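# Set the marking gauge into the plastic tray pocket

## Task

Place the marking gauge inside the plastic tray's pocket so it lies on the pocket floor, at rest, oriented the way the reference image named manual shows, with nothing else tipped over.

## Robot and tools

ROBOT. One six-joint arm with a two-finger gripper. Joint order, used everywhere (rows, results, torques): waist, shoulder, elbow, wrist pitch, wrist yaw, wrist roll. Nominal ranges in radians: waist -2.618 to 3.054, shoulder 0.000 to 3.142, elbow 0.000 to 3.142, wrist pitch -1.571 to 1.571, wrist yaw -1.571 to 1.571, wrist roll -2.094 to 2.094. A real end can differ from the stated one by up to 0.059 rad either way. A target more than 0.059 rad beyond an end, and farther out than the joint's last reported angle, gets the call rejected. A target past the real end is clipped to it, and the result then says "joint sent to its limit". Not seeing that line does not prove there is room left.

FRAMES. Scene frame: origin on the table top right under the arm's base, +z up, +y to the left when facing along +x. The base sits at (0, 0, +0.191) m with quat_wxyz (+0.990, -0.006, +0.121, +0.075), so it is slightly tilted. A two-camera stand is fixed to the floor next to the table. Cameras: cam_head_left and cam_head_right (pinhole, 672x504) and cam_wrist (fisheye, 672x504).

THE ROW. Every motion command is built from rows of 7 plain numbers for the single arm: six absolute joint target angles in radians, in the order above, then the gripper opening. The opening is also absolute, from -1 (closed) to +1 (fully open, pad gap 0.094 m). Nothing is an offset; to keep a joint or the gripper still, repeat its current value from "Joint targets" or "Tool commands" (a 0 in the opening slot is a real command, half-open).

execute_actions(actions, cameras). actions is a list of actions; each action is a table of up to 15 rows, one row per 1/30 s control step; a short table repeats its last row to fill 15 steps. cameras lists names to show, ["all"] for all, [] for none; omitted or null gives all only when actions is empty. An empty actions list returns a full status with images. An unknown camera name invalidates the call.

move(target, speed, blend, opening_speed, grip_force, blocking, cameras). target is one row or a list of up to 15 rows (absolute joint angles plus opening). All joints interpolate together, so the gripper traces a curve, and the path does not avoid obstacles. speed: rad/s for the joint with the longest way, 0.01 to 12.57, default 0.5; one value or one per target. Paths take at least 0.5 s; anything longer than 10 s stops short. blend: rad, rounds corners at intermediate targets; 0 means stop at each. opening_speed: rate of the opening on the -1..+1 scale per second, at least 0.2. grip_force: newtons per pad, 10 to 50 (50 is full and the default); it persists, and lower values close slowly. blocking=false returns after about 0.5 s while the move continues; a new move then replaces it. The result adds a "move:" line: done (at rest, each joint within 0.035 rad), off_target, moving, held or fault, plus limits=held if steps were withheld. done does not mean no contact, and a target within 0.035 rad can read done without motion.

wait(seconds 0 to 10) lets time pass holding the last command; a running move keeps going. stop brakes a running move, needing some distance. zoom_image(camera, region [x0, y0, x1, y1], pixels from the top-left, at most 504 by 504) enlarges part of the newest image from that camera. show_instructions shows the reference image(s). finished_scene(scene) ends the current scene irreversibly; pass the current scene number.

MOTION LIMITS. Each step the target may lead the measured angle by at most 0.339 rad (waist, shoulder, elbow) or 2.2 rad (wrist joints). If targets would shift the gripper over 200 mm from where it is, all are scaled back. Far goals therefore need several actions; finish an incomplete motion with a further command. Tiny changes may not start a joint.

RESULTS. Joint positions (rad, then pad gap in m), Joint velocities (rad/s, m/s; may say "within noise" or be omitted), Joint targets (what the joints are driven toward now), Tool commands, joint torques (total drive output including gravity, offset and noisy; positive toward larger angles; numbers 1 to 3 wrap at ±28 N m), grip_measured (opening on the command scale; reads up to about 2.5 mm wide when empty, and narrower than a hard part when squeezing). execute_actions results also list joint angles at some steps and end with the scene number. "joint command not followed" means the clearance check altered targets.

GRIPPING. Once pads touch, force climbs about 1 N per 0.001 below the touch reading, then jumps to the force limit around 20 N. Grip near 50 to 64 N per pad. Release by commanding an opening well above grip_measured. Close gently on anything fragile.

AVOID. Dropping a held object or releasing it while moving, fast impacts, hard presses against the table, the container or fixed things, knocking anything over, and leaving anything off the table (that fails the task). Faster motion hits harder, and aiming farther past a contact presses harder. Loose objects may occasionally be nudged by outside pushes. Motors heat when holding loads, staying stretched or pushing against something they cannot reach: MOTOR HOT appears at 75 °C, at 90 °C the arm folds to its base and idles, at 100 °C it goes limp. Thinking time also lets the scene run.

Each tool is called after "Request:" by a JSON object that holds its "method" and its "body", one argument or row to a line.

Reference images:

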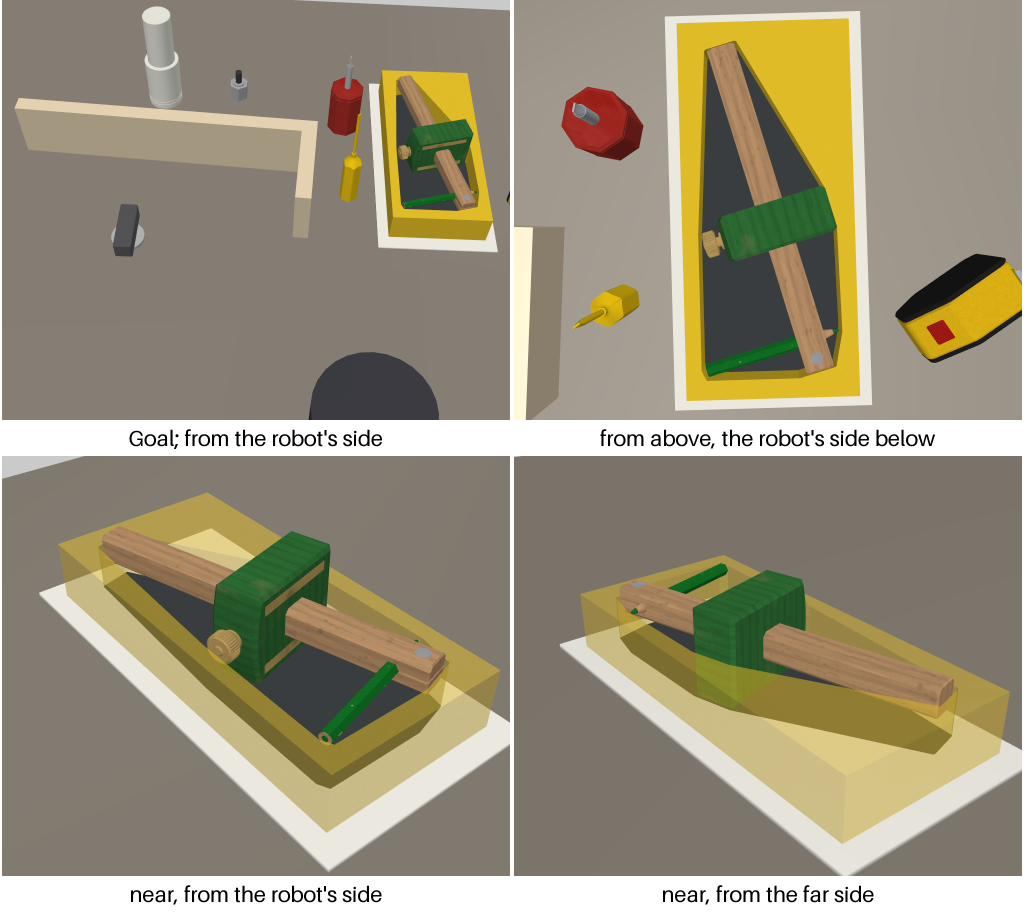

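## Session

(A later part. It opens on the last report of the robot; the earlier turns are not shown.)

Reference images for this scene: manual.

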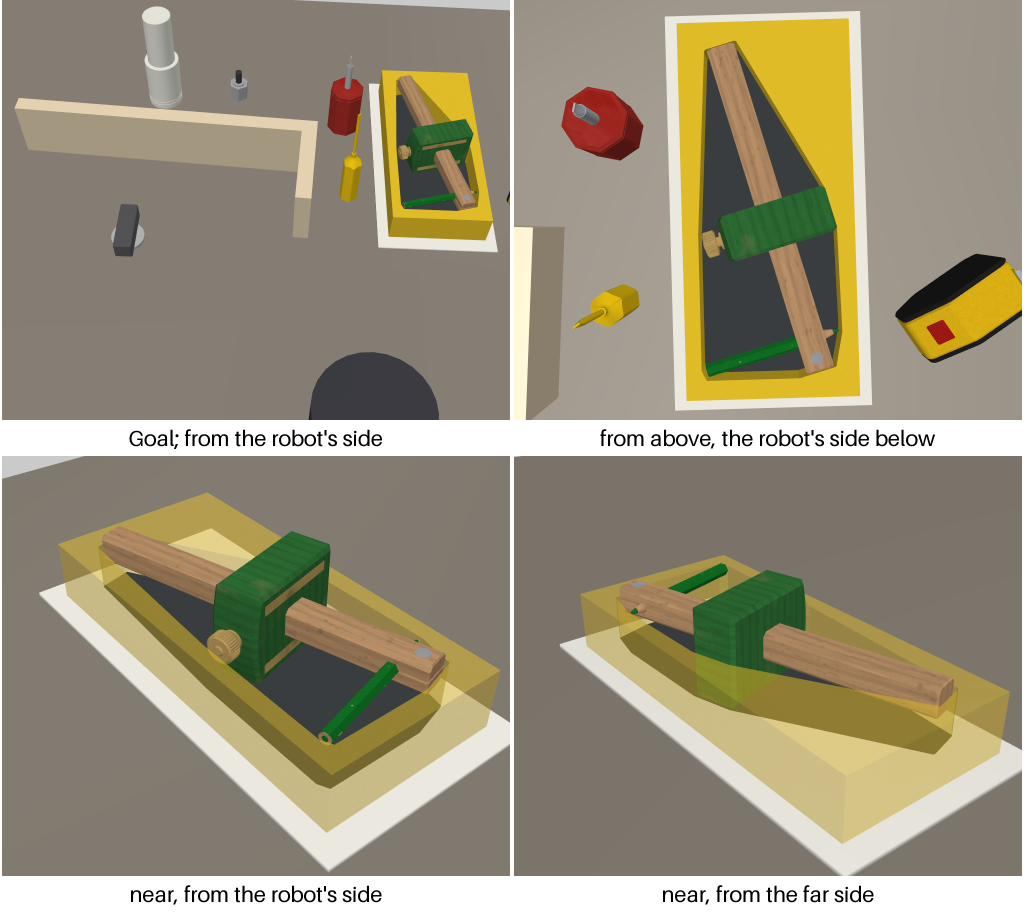

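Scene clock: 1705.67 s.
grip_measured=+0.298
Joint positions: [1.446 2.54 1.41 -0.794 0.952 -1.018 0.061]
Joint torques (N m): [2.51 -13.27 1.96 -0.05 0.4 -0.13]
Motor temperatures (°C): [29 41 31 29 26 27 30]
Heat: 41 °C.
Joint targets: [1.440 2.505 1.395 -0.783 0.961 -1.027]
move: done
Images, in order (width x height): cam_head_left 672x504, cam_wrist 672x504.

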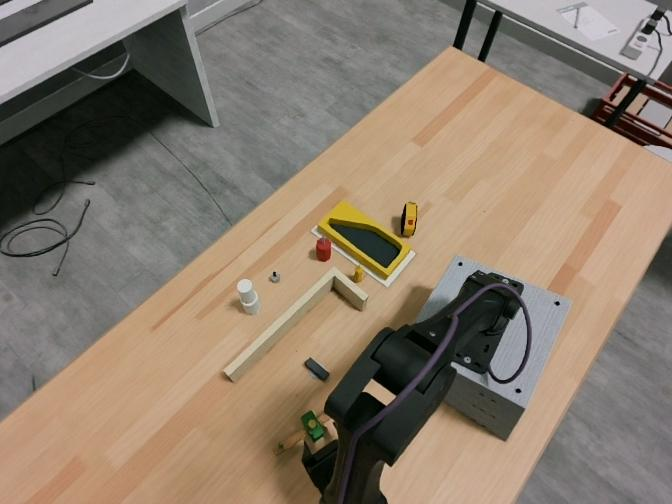

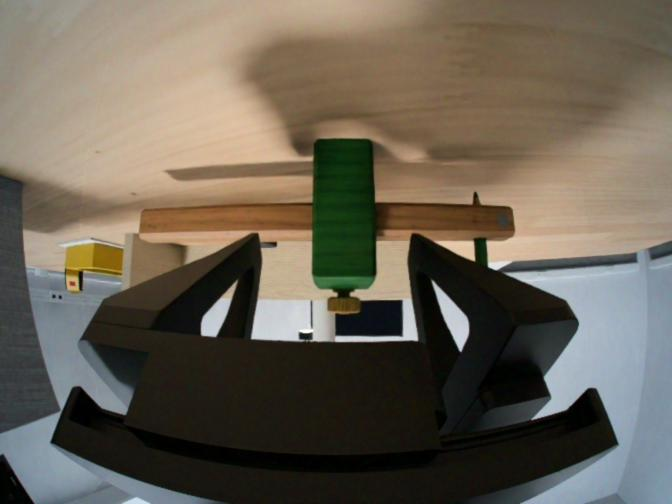

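Request:
{"method": "move", "body": {
  "target": [-0.384, 1.919, 0.960, -0.406, -0.060, 1.0765, -0.75],
  "speed": 0.15,
  "cameras": ["cam_wrist", "cam_head_left"]
}}

Request:
{"method": "zoom_image", "body": {
  "camera": "cam_wrist",
  "region": [90, 60, 320, 260]
}}

Request:
{"method": "zoom_image", "body": {
  "camera": "cam_wrist",
  "region": [330, 100, 560, 290]
}}

Request:
{"method": "zoom_image", "body": {
  "camera": "cam_head_left",
  "region": [310, 190, 430, 300]
}}

Scene clock: 2697.67 s.
grip_measured=-0.469
Joint positions: [-0.391 1.902 0.972 -0.417 -0.074 1.067 0.025]
Joint torques (N m): [-0.21 -7.5 2.82 0.61 0.15 0.07]
Heat: 37 °C.
Joint targets: [-0.384 1.919 0.960 -0.406 -0.060 1.076]
move: done
Images, in order (width x height): cam_head_left 672x504, cam_wrist 672x504.

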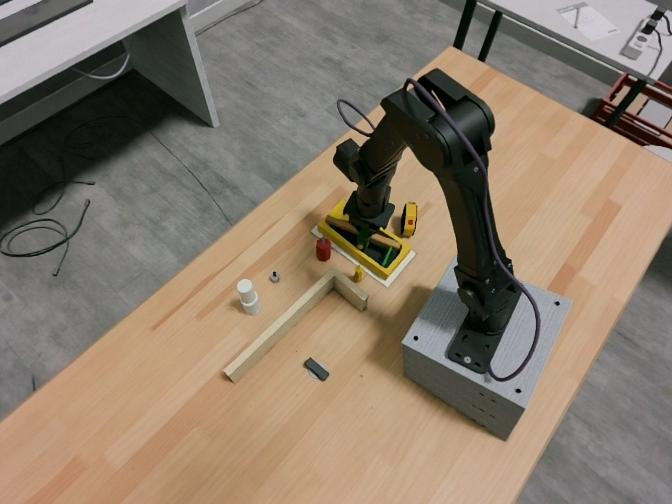

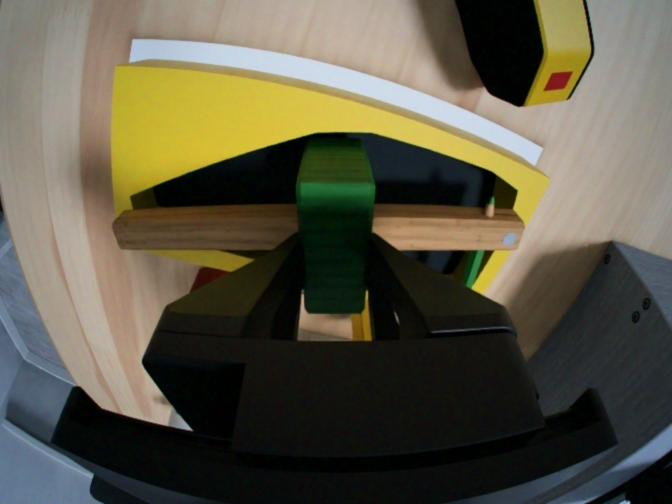

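Scaled by 2.191 from the camera's 672x504 image, which has a finer 960x720 frame.

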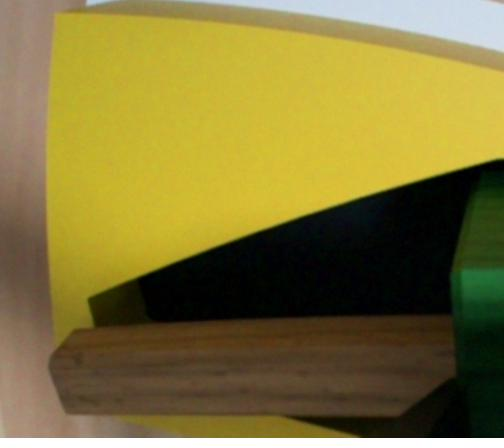

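Scaled by 2.191 from the camera's 672x504 image, which has a finer 960x720 frame.

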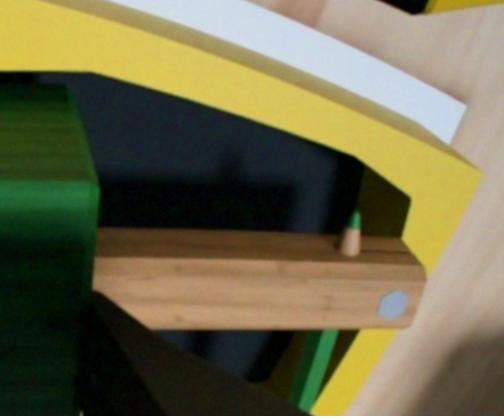

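Scaled by 4.200 from the camera's 672x504 image, which has a finer 960x720 frame.

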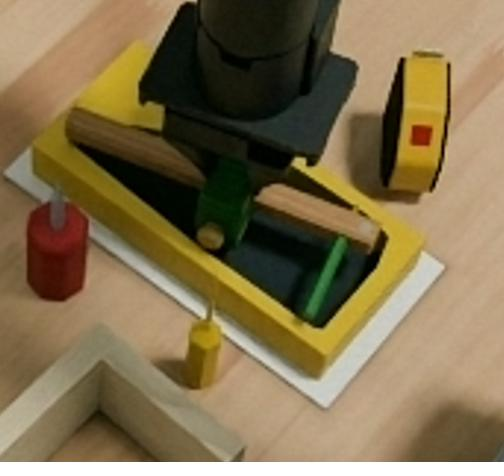

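Request:
{"method": "move", "body": {
  "target": [-0.410, 1.938, 0.963, -0.389, -0.062, 1.053, -0.75],
  "speed": 0.12,
  "cameras": ["cam_wrist", "cam_head_left", "cam_head_right"]
}}

Request:
{"method": "zoom_image", "body": {
  "camera": "cam_wrist",
  "region": [90, 60, 320, 260]
}}

Request:
{"method": "zoom_image", "body": {
  "camera": "cam_wrist",
  "region": [330, 100, 560, 290]
}}

Request:
{"method": "zoom_image", "body": {
  "camera": "cam_head_left",
  "region": [310, 190, 430, 300]
}}

Request:
{"method": "zoom_image", "body": {
  "camera": "cam_head_right",
  "region": [310, 190, 440, 300]
}}

Scene clock: 2788.87 s.
grip_measured=-0.469
Joint positions: [-0.397 1.917 0.972 -0.398 -0.074 1.061 0.025]
Joint torques (N m): [-1.95 -7.3 2.99 0.62 0.13 -0.1]
Motor temperatures (°C): [28 35 30 28 26 27 34]
Heat: 35 °C.
Joint targets: [-0.410 1.938 0.963 -0.389 -0.062 1.053]
move: done

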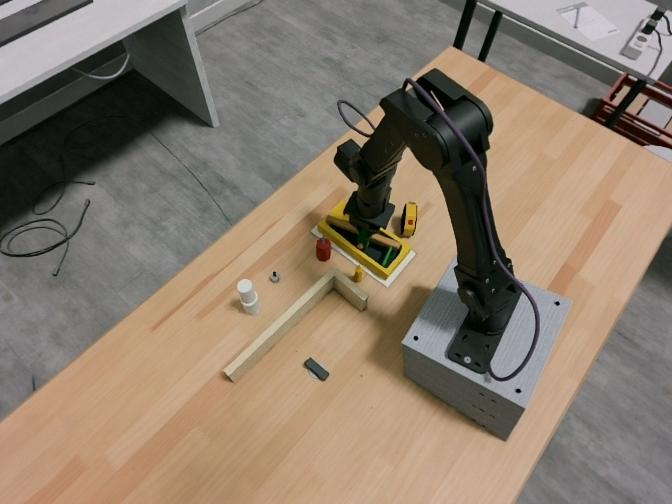

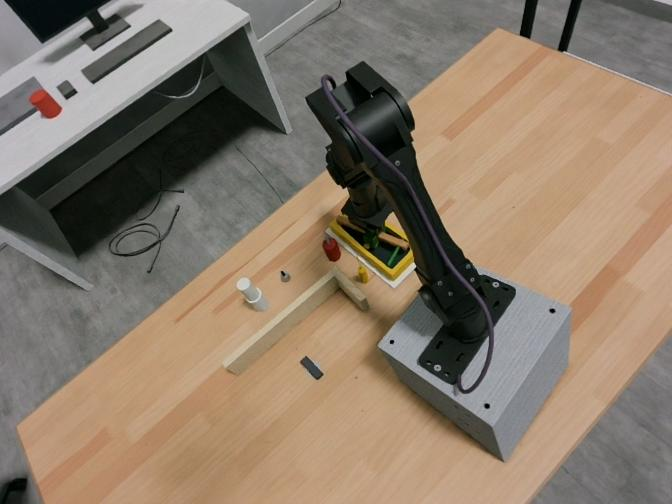

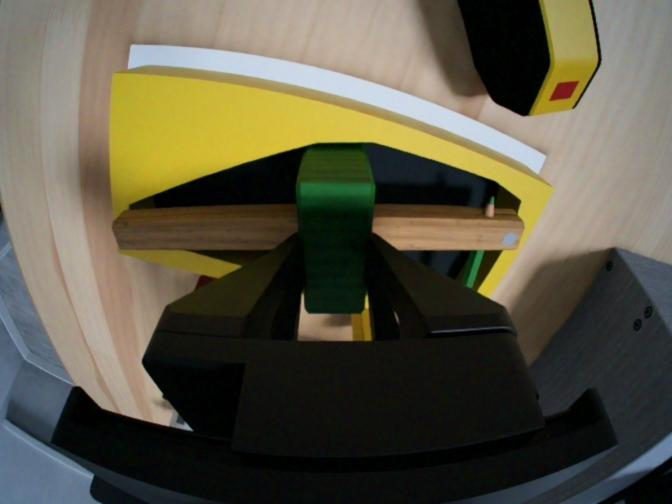

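Scaled by 2.191 from the camera's 672x504 image, which has a finer 960x720 frame.

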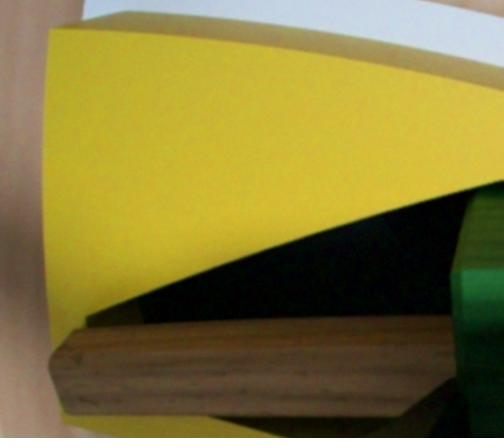

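Scaled by 2.191 from the camera's 672x504 image, which has a finer 960x720 frame.

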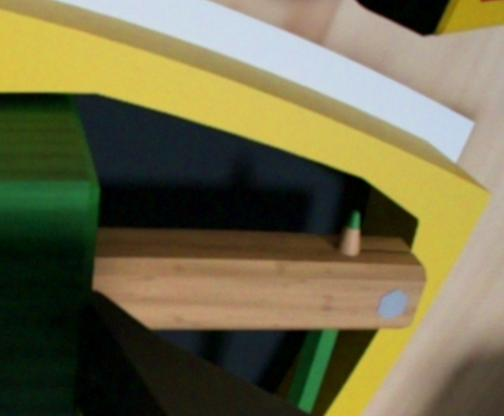

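Scaled by 4.200 from the camera's 672x504 image, which has a finer 960x720 frame.

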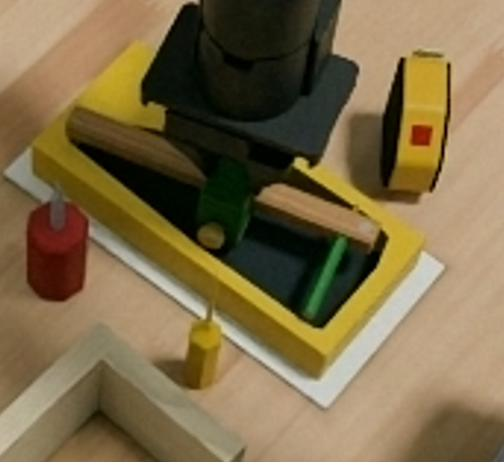

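Scaled by 3.877 from the camera's 672x504 image, which has a finer 960x720 frame.

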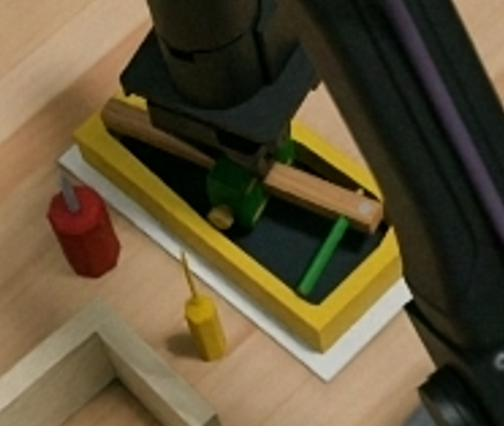

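Request:
{"method": "move", "body": {
  "target": [-0.412, 1.937, 0.955, -0.393, -0.062, 1.055, -0.75],
  "speed": 0.1,
  "cameras": ["cam_wrist"]
}}

Request:
{"method": "zoom_image", "body": {
  "camera": "cam_wrist",
  "region": [90, 60, 250, 270]
}}

Request:
{"method": "zoom_image", "body": {
  "camera": "cam_wrist",
  "region": [400, 130, 560, 290]
}}

Scene clock: 2866.07 s.
grip_measured=-0.469
Joint positions: [-0.397 1.917 0.972 -0.398 -0.074 1.06 0.025]
Joint torques (N m): [-2.13 -7.38 2.41 0.56 0.13 -0.09]
Heat: 37 °C.
Joint targets: [-0.412 1.937 0.955 -0.393 -0.062 1.055]
move: done
Images, in order (width x height): cam_wrist 672x504.

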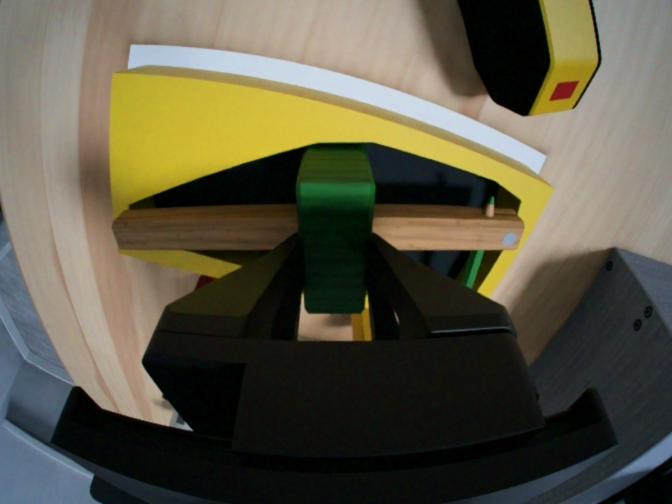

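Scaled by 2.400 from the camera's 672x504 image, which has a finer 960x720 frame.

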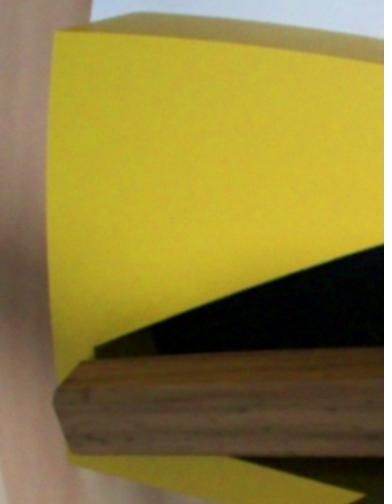

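Scaled by 3.150 from the camera's 672x504 image, which has a finer 960x720 frame.

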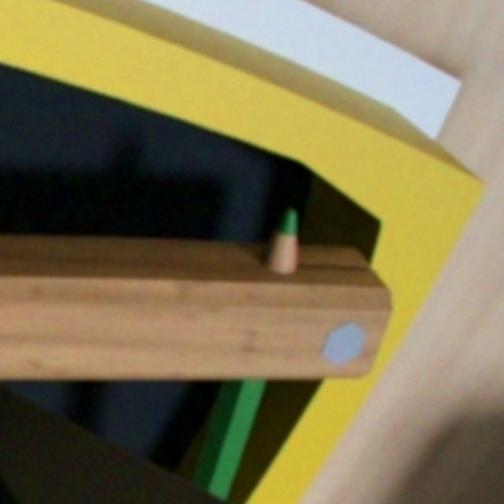

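Request:
{"method": "move", "body": {
  "target": [-0.414, 1.937, 0.940, -0.375, -0.062, 1.053, -0.75],
  "speed": 0.1,
  "cameras": ["cam_wrist"]
}}

Request:
{"method": "zoom_image", "body": {
  "camera": "cam_wrist",
  "region": [90, 60, 250, 270]
}}

Request:
{"method": "zoom_image", "body": {
  "camera": "cam_wrist",
  "region": [400, 130, 560, 290]
}}

Scene clock: 2893.17 s.
grip_measured=-0.469
Joint positions: [-0.401 1.917 0.959 -0.377 -0.08 1.058 0.025]
Joint torques (N m): [-1.95 -7.36 2.19 0.54 0.18 -0.06]
Heat: 37 °C.
Joint targets: [-0.414 1.937 0.940 -0.375 -0.062 1.053]
move: done
Images, in order (width x height): cam_wrist 672x504.

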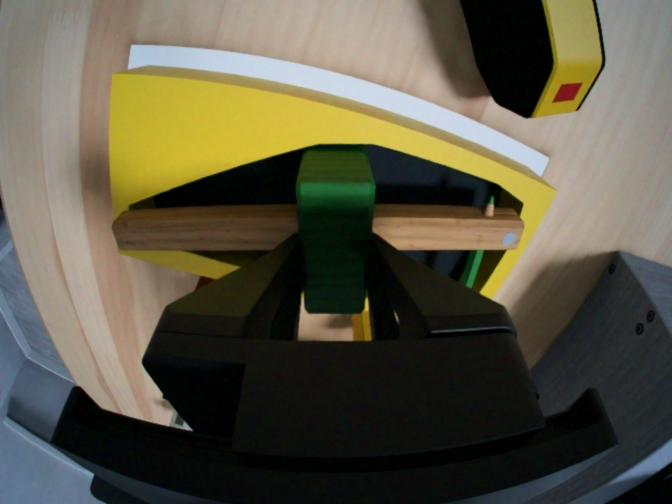

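Scaled by 2.400 from the camera's 672x504 image, which has a finer 960x720 frame.

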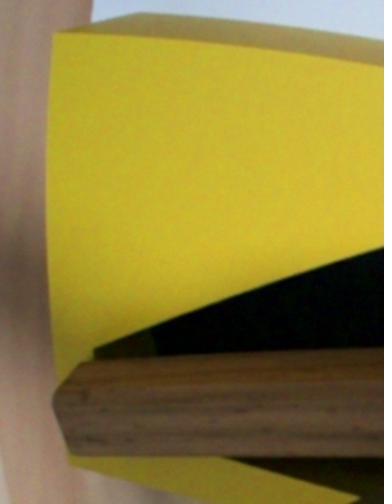

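Scaled by 3.150 from the camera's 672x504 image, which has a finer 960x720 frame.

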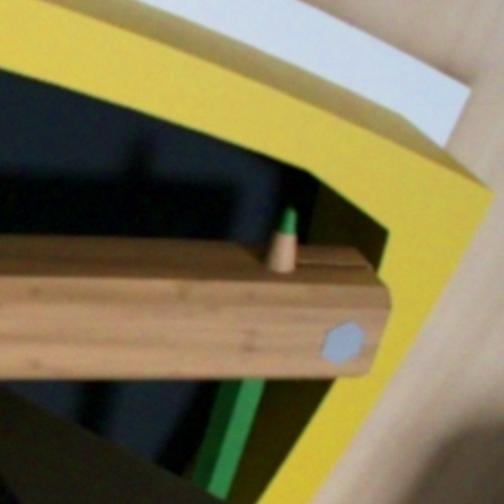

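Request:
{"method": "move", "body": {
  "target": [-0.389, 1.942, 0.991, -0.413, -0.057, 1.071, -0.75],
  "speed": 0.1,
  "cameras": ["cam_wrist"]
}}

Request:
{"method": "zoom_image", "body": {
  "camera": "cam_wrist",
  "region": [90, 60, 250, 270]
}}

Request:
{"method": "zoom_image", "body": {
  "camera": "cam_wrist",
  "region": [400, 130, 560, 290]
}}

Scene clock: 2960.40 s.
grip_measured=-0.469
Joint positions: [-0.398 1.918 0.969 -0.389 -0.076 1.061 0.025]
Joint torques (N m): [-0.1 -7.13 5.37 0.25 0.19 0.05]
Heat: 36 °C.
Joint targets: [-0.389 1.942 0.991 -0.413 -0.057 1.071]
move: done
Images, in order (width x height): cam_wrist 672x504.

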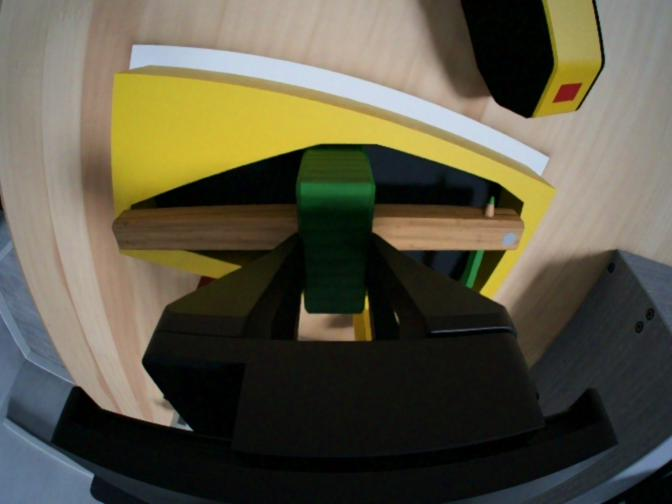

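Scaled by 2.400 from the camera's 672x504 image, which has a finer 960x720 frame.

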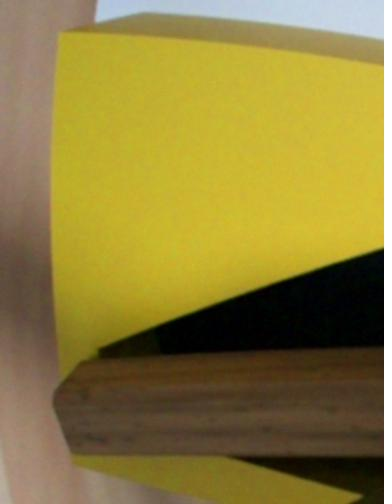

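Scaled by 3.150 from the camera's 672x504 image, which has a finer 960x720 frame.

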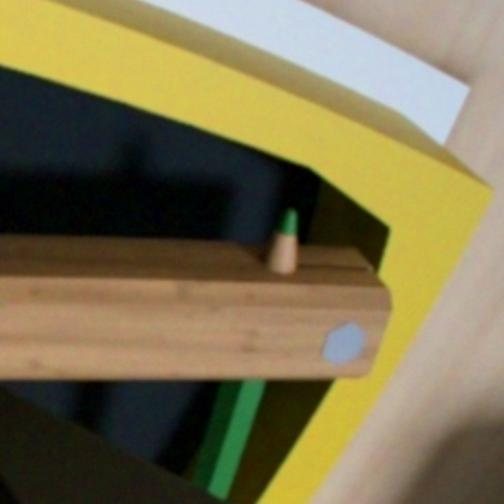

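Request:
{"method": "move", "body": {
  "target": [-0.389, 1.942, 0.991, -0.426, -0.057, 1.071, -0.75],
  "speed": 0.1,
  "cameras": ["cam_wrist"]
}}

Request:
{"method": "zoom_image", "body": {
  "camera": "cam_wrist",
  "region": [90, 60, 250, 270]
}}

Request:
{"method": "zoom_image", "body": {
  "camera": "cam_wrist",
  "region": [400, 130, 560, 290]
}}

Scene clock: 2983.87 s.
grip_measured=-0.469
Joint positions: [-0.398 1.918 0.969 -0.39 -0.076 1.063 0.025]
Joint torques (N m): [-0.1 -7.12 5.37 0.14 0.2 0.05]
Heat: 35 °C.
Joint targets: [-0.389 1.942 0.991 -0.426 -0.057 1.071]
move: off_target; the wrist pitch is farthest, 0.036 rad from its target
Images, in order (width x height): cam_wrist 672x504.

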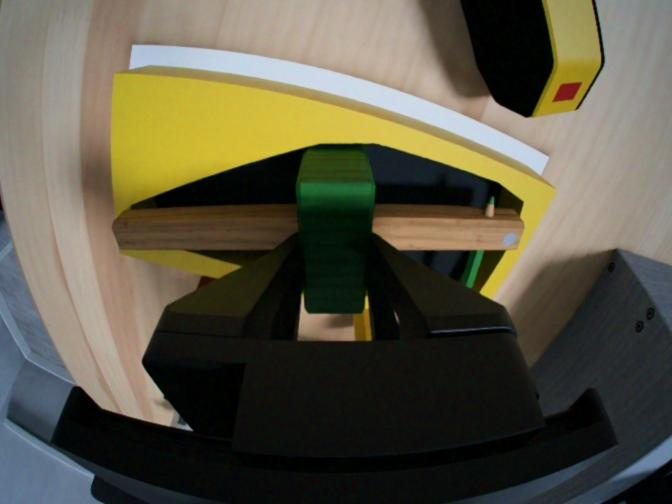

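Scaled by 2.400 from the camera's 672x504 image, which has a finer 960x720 frame.

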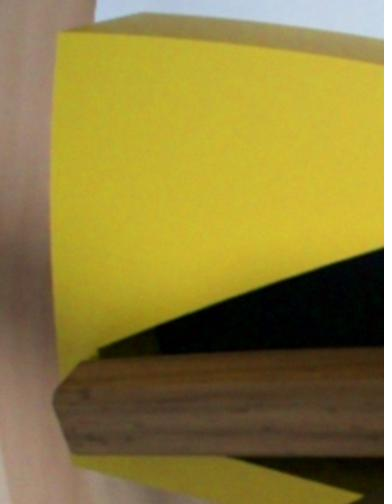

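Scaled by 3.150 from the camera's 672x504 image, which has a finer 960x720 frame.

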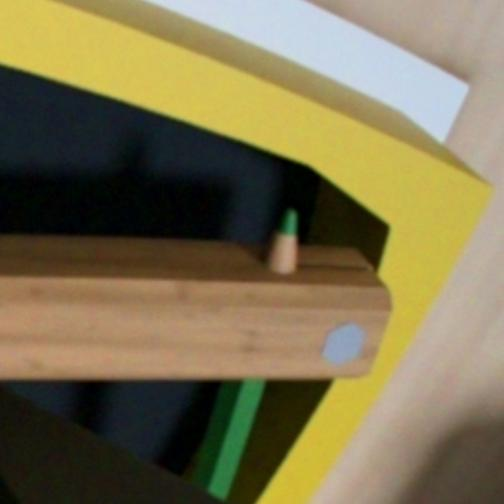

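Request:
{"method": "move", "body": {
  "target": [-0.389, 1.942, 0.991, -0.440, -0.057, 1.071, -0.75],
  "speed": 0.1
}}

Scene clock: 2999.67 s.
grip_measured=-0.469
Joint positions: [-0.398 1.918 0.969 -0.396 -0.076 1.064 0.025]
Joint torques (N m): [-0.1 -7.13 5.34 0.04 0.2 0.03]
Heat: 35 °C.
Joint targets: [-0.389 1.942 0.991 -0.440 -0.057 1.071]
move: off_target; the wrist pitch is farthest, 0.044 rad from its target

Request:
{"method": "move", "body": {
  "target": [-0.389, 1.957, 0.993, -0.378, -0.057, 1.071, -0.75],
  "speed": 0.05,
  "cameras": ["cam_wrist"]
}}

Request:
{"method": "zoom_image", "body": {
  "camera": "cam_wrist",
  "region": [90, 60, 250, 270]
}}

Request:
{"method": "zoom_image", "body": {
  "camera": "cam_wrist",
  "region": [400, 130, 560, 290]
}}

Scene clock: 3015.50 s.
grip_measured=-0.469
Joint positions: [-0.398 1.923 0.973 -0.388 -0.077 1.064 0.025]
Joint torques (N m): [-0.1 -6.48 5.2 0.64 0.19 0.04]
Heat: 35 °C.
Joint targets: [-0.389 1.957 0.993 -0.378 -0.057 1.071]
move: done
Images, in order (width x height): cam_wrist 672x504.

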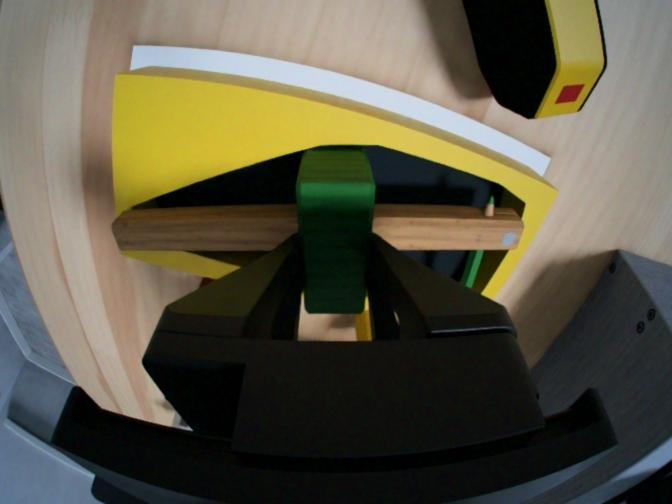

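Scaled by 2.400 from the camera's 672x504 image, which has a finer 960x720 frame.

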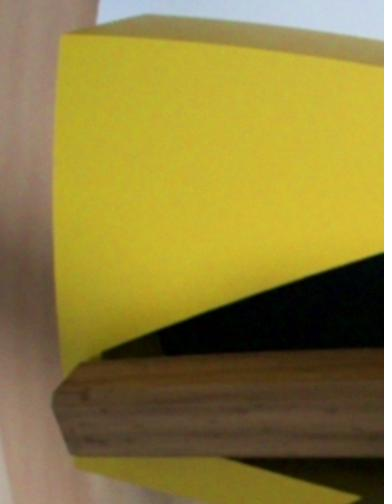

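Scaled by 3.150 from the camera's 672x504 image, which has a finer 960x720 frame.

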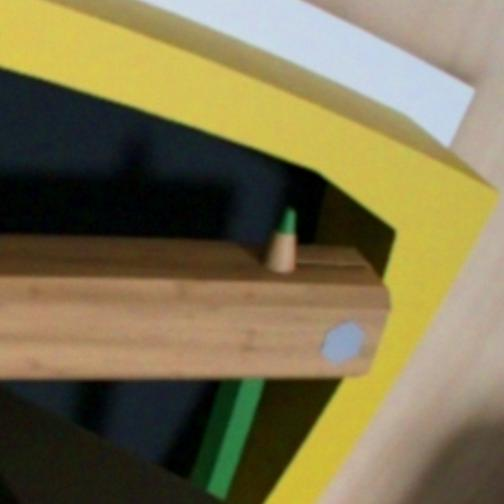

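Request:
{"method": "move", "body": {
  "target": [-0.389, 1.928, 0.993, -0.452, -0.057, 1.071, -0.75],
  "speed": 0.1,
  "cameras": ["cam_wrist"]
}}

Request:
{"method": "zoom_image", "body": {
  "camera": "cam_wrist",
  "region": [90, 60, 250, 270]
}}

Request:
{"method": "zoom_image", "body": {
  "camera": "cam_wrist",
  "region": [400, 130, 560, 290]
}}

Scene clock: 3061.47 s.
grip_measured=-0.469
Joint positions: [-0.398 1.923 0.978 -0.403 -0.077 1.064 0.025]
Joint torques (N m): [-0.09 -8.51 4.82 -0.02 0.19 0.04]
Heat: 35 °C.
Joint targets: [-0.389 1.928 0.993 -0.452 -0.057 1.071]
move: off_target; the wrist pitch is farthest, 0.049 rad from its target
Images, in order (width x height): cam_wrist 672x504.

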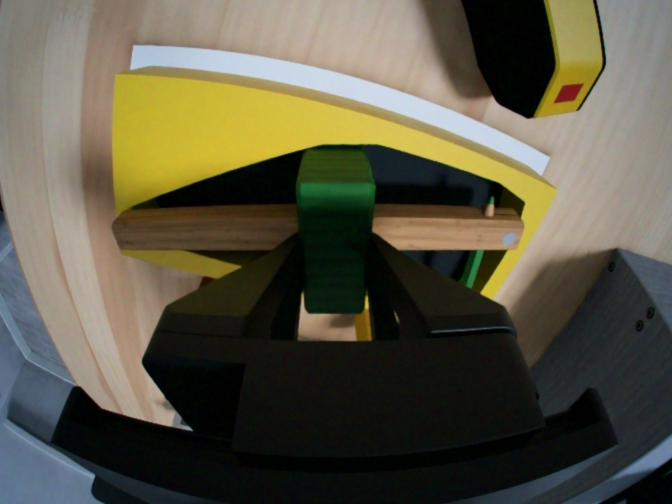

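Scaled by 2.400 from the camera's 672x504 image, which has a finer 960x720 frame.

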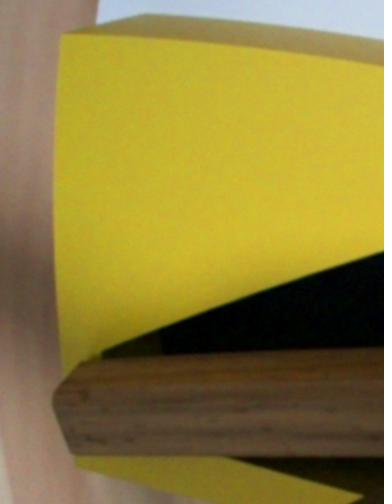

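Scaled by 3.150 from the camera's 672x504 image, which has a finer 960x720 frame.

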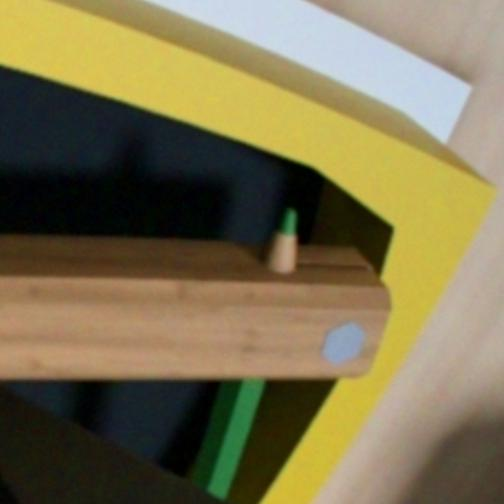

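Request:
{"method": "move", "body": {
  "target": [
    [-0.389, 1.889, 0.993, -0.457, -0.057, 1.071, -0.75],
    [-0.410, 1.889, 0.948, -0.457, -0.057, 1.071, -0.75]
  ],
  "speed": 0.08,
  "cameras": ["cam_wrist"]
}}

Request:
{"method": "zoom_image", "body": {
  "camera": "cam_wrist",
  "region": [90, 60, 250, 270]
}}

Request:
{"method": "zoom_image", "body": {
  "camera": "cam_wrist",
  "region": [400, 130, 560, 290]
}}

Scene clock: 3147.33 s.
grip_measured=-0.469
Joint positions: [-0.398 1.917 0.961 -0.44 -0.068 1.065 0.025]
Joint torques (N m): [-1.89 -10.73 2.55 0.2 0.12 0.02]
Heat: 36 °C.
Joint targets: [-0.410 1.889 0.948 -0.457 -0.057 1.071]
move: done
Images, in order (width x height): cam_wrist 672x504.

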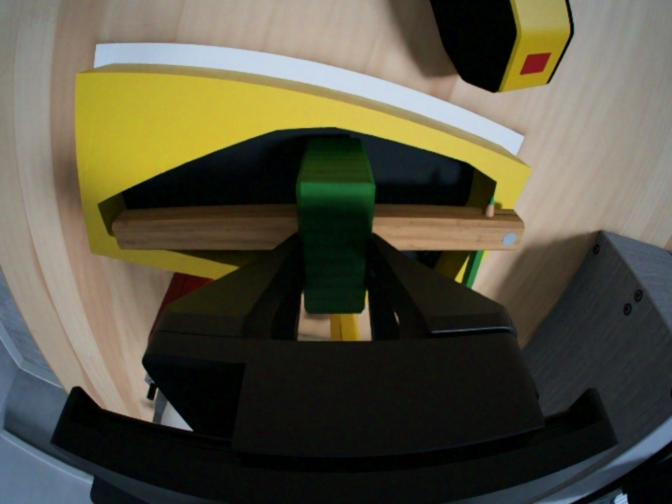

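Scaled by 2.400 from the camera's 672x504 image, which has a finer 960x720 frame.

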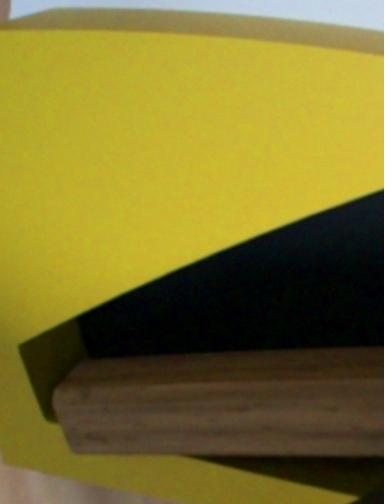

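Scaled by 3.150 from the camera's 672x504 image, which has a finer 960x720 frame.

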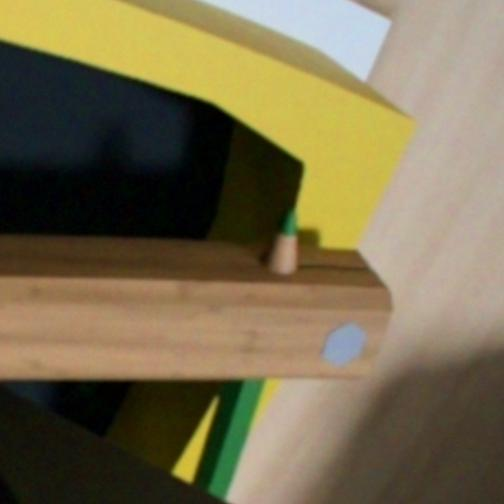

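Request:
{"method": "move", "body": {
  "target": [-0.412, 1.889, 0.948, -0.394, -0.059, 1.071, -0.75],
  "speed": 0.1,
  "cameras": ["cam_wrist"]
}}

Request:
{"method": "zoom_image", "body": {
  "camera": "cam_wrist",
  "region": [90, 60, 250, 270]
}}

Request:
{"method": "zoom_image", "body": {
  "camera": "cam_wrist",
  "region": [400, 130, 560, 290]
}}

Scene clock: 3168.40 s.
grip_measured=-0.469
Joint positions: [-0.398 1.917 0.961 -0.405 -0.068 1.065 0.025]
Joint torques (N m): [-2.09 -10.73 2.63 0.6 0.1 0.02]
Heat: 38 °C.
Joint targets: [-0.412 1.889 0.948 -0.394 -0.059 1.071]
move: done
Images, in order (width x height): cam_wrist 672x504.

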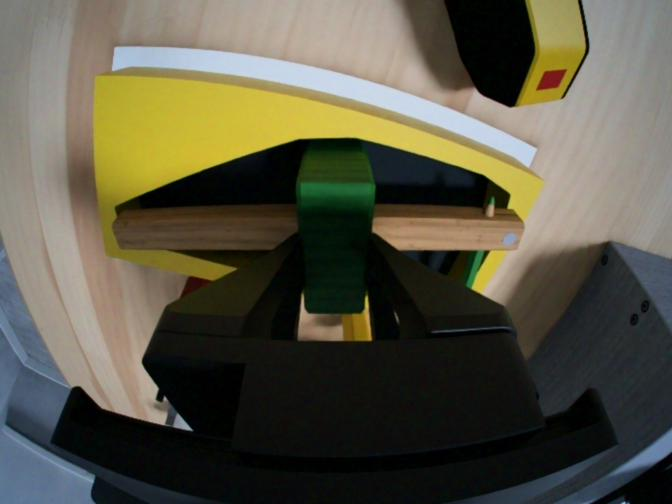

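Scaled by 2.400 from the camera's 672x504 image, which has a finer 960x720 frame.

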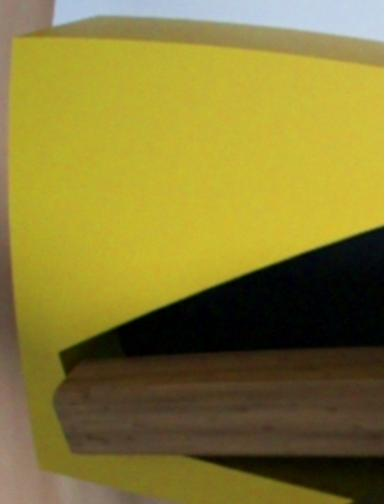

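Scaled by 3.150 from the camera's 672x504 image, which has a finer 960x720 frame.

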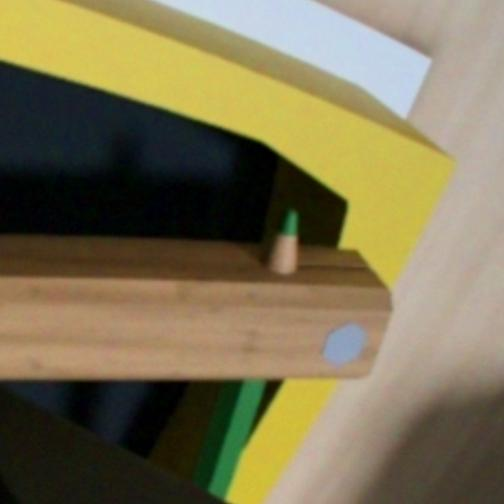

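Request:
{"method": "move", "body": {
  "target": [-0.412, 1.889, 0.990, -0.394, -0.062, 1.071, -0.75],
  "speed": 0.1,
  "cameras": ["cam_wrist"]
}}

Request:
{"method": "zoom_image", "body": {
  "camera": "cam_wrist",
  "region": [90, 60, 250, 270]
}}

Request:
{"method": "zoom_image", "body": {
  "camera": "cam_wrist",
  "region": [400, 130, 560, 290]
}}

Scene clock: 3200.20 s.
grip_measured=-0.469
Joint positions: [-0.398 1.917 0.961 -0.405 -0.068 1.065 0.025]
Joint torques (N m): [-2.04 -10.78 5.89 0.6 0.08 0.02]
Motor temperatures (°C): [28 40 30 28 26 27 35]
Heat: 40 °C.
Joint targets: [-0.412 1.889 0.990 -0.394 -0.062 1.071]
move: done
Images, in order (width x height): cam_wrist 672x504.

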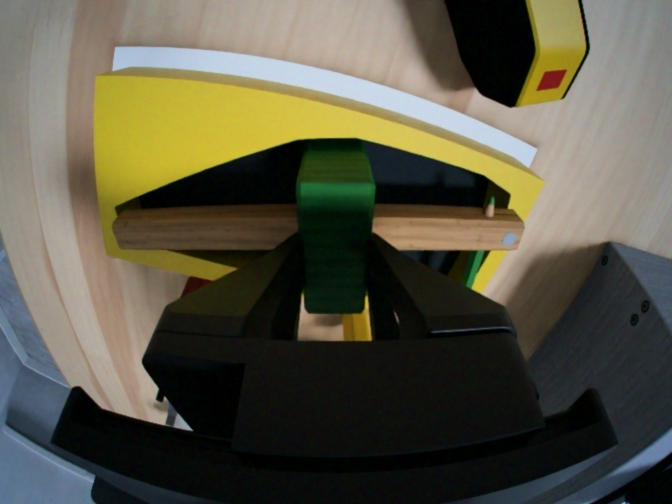

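Scaled by 2.400 from the camera's 672x504 image, which has a finer 960x720 frame.

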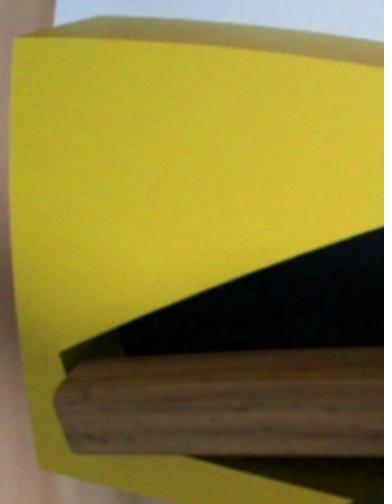

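Scaled by 3.150 from the camera's 672x504 image, which has a finer 960x720 frame.

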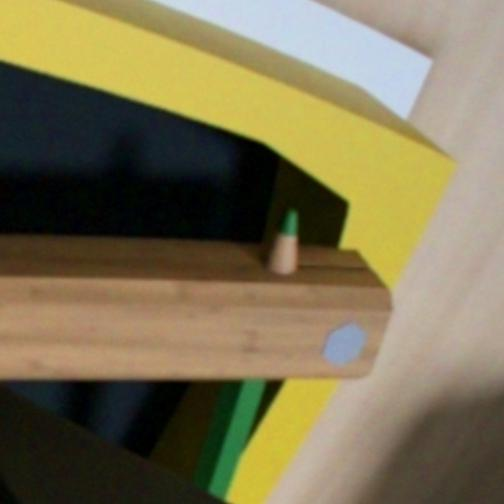

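Request:
{"method": "move", "body": {
  "target": [-0.412, 1.889, 0.998, -0.392, -0.062, 1.071, -0.75],
  "speed": 0.1
}}

Scene clock: 3212.33 s.
grip_measured=-0.469
Joint positions: [-0.398 1.917 0.971 -0.403 -0.068 1.065 0.025]
Joint torques (N m): [-2.1 -10.82 5.81 0.62 0.08 0.03]
Heat: 40 °C.
Joint targets: [-0.412 1.889 0.998 -0.392 -0.062 1.071]
move: done

Request:
{"method": "wait", "body": {
  "seconds": 0.1,
  "cameras": ["cam_wrist", "cam_head_left"]
}}

Request:
{"method": "zoom_image", "body": {
  "camera": "cam_wrist",
  "region": [90, 60, 250, 270]
}}

Request:
{"method": "zoom_image", "body": {
  "camera": "cam_wrist",
  "region": [400, 130, 560, 290]
}}

Request:
{"method": "zoom_image", "body": {
  "camera": "cam_head_left",
  "region": [310, 200, 420, 290]
}}

Scene clock: 3222.27 s.
grip_measured=-0.469
Joint positions: [-0.398 1.917 0.971 -0.403 -0.068 1.065 0.025]
Joint torques (N m): [-2.09 -10.81 5.81 0.62 0.07 0.02]
Heat: 41 °C.
Joint targets: [-0.412 1.889 0.998 -0.392 -0.062 1.071]
Tool commands: gripper/opening=-0.75
wait: 0.10 s; at rest from the start
Images, in order (width x height): cam_head_left 672x504, cam_wrist 672x504.

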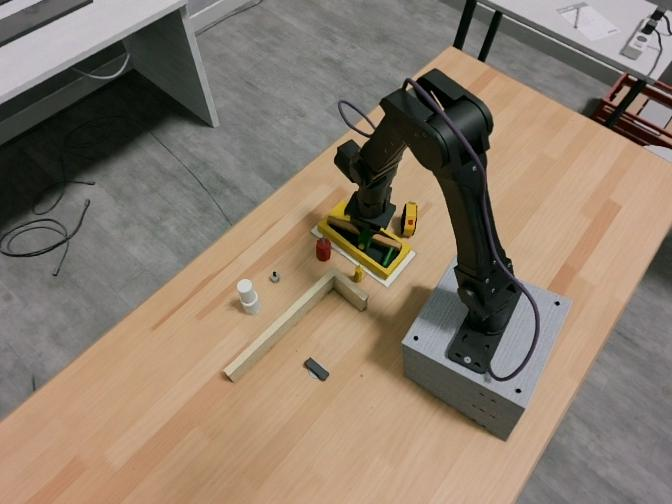

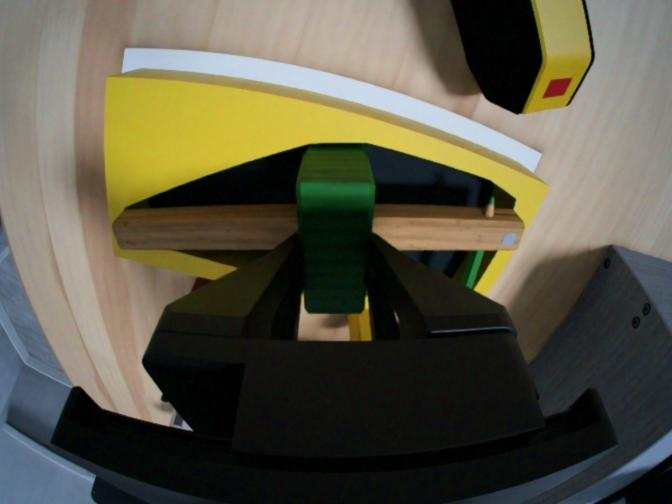

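Scaled by 2.400 from the camera's 672x504 image, which has a finer 960x720 frame.

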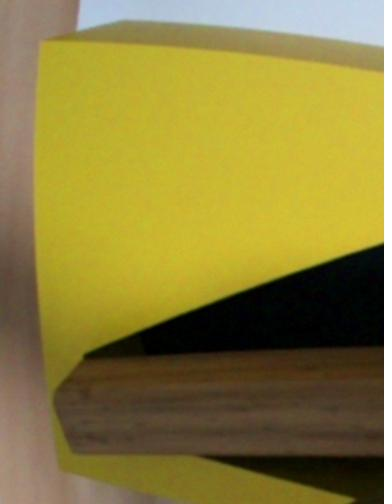

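Scaled by 3.150 from the camera's 672x504 image, which has a finer 960x720 frame.

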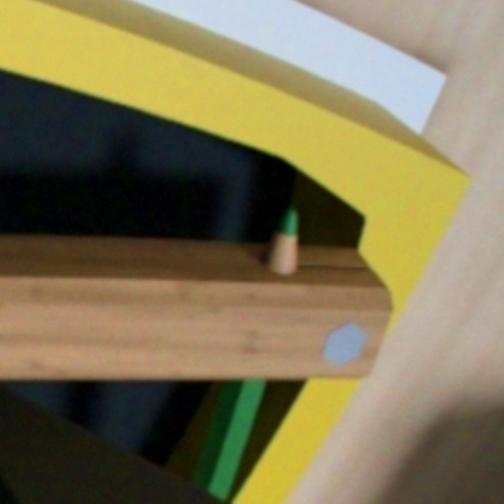

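Scaled by 4.582 from the camera's 672x504 image, which has a finer 960x720 frame.

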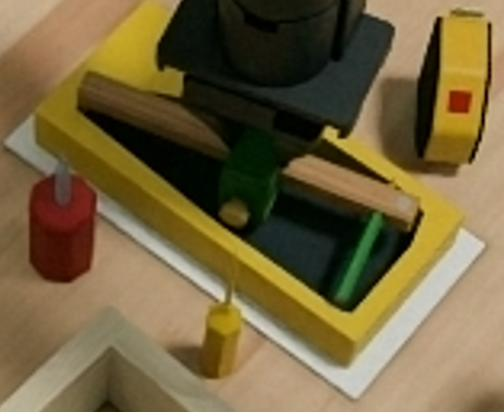

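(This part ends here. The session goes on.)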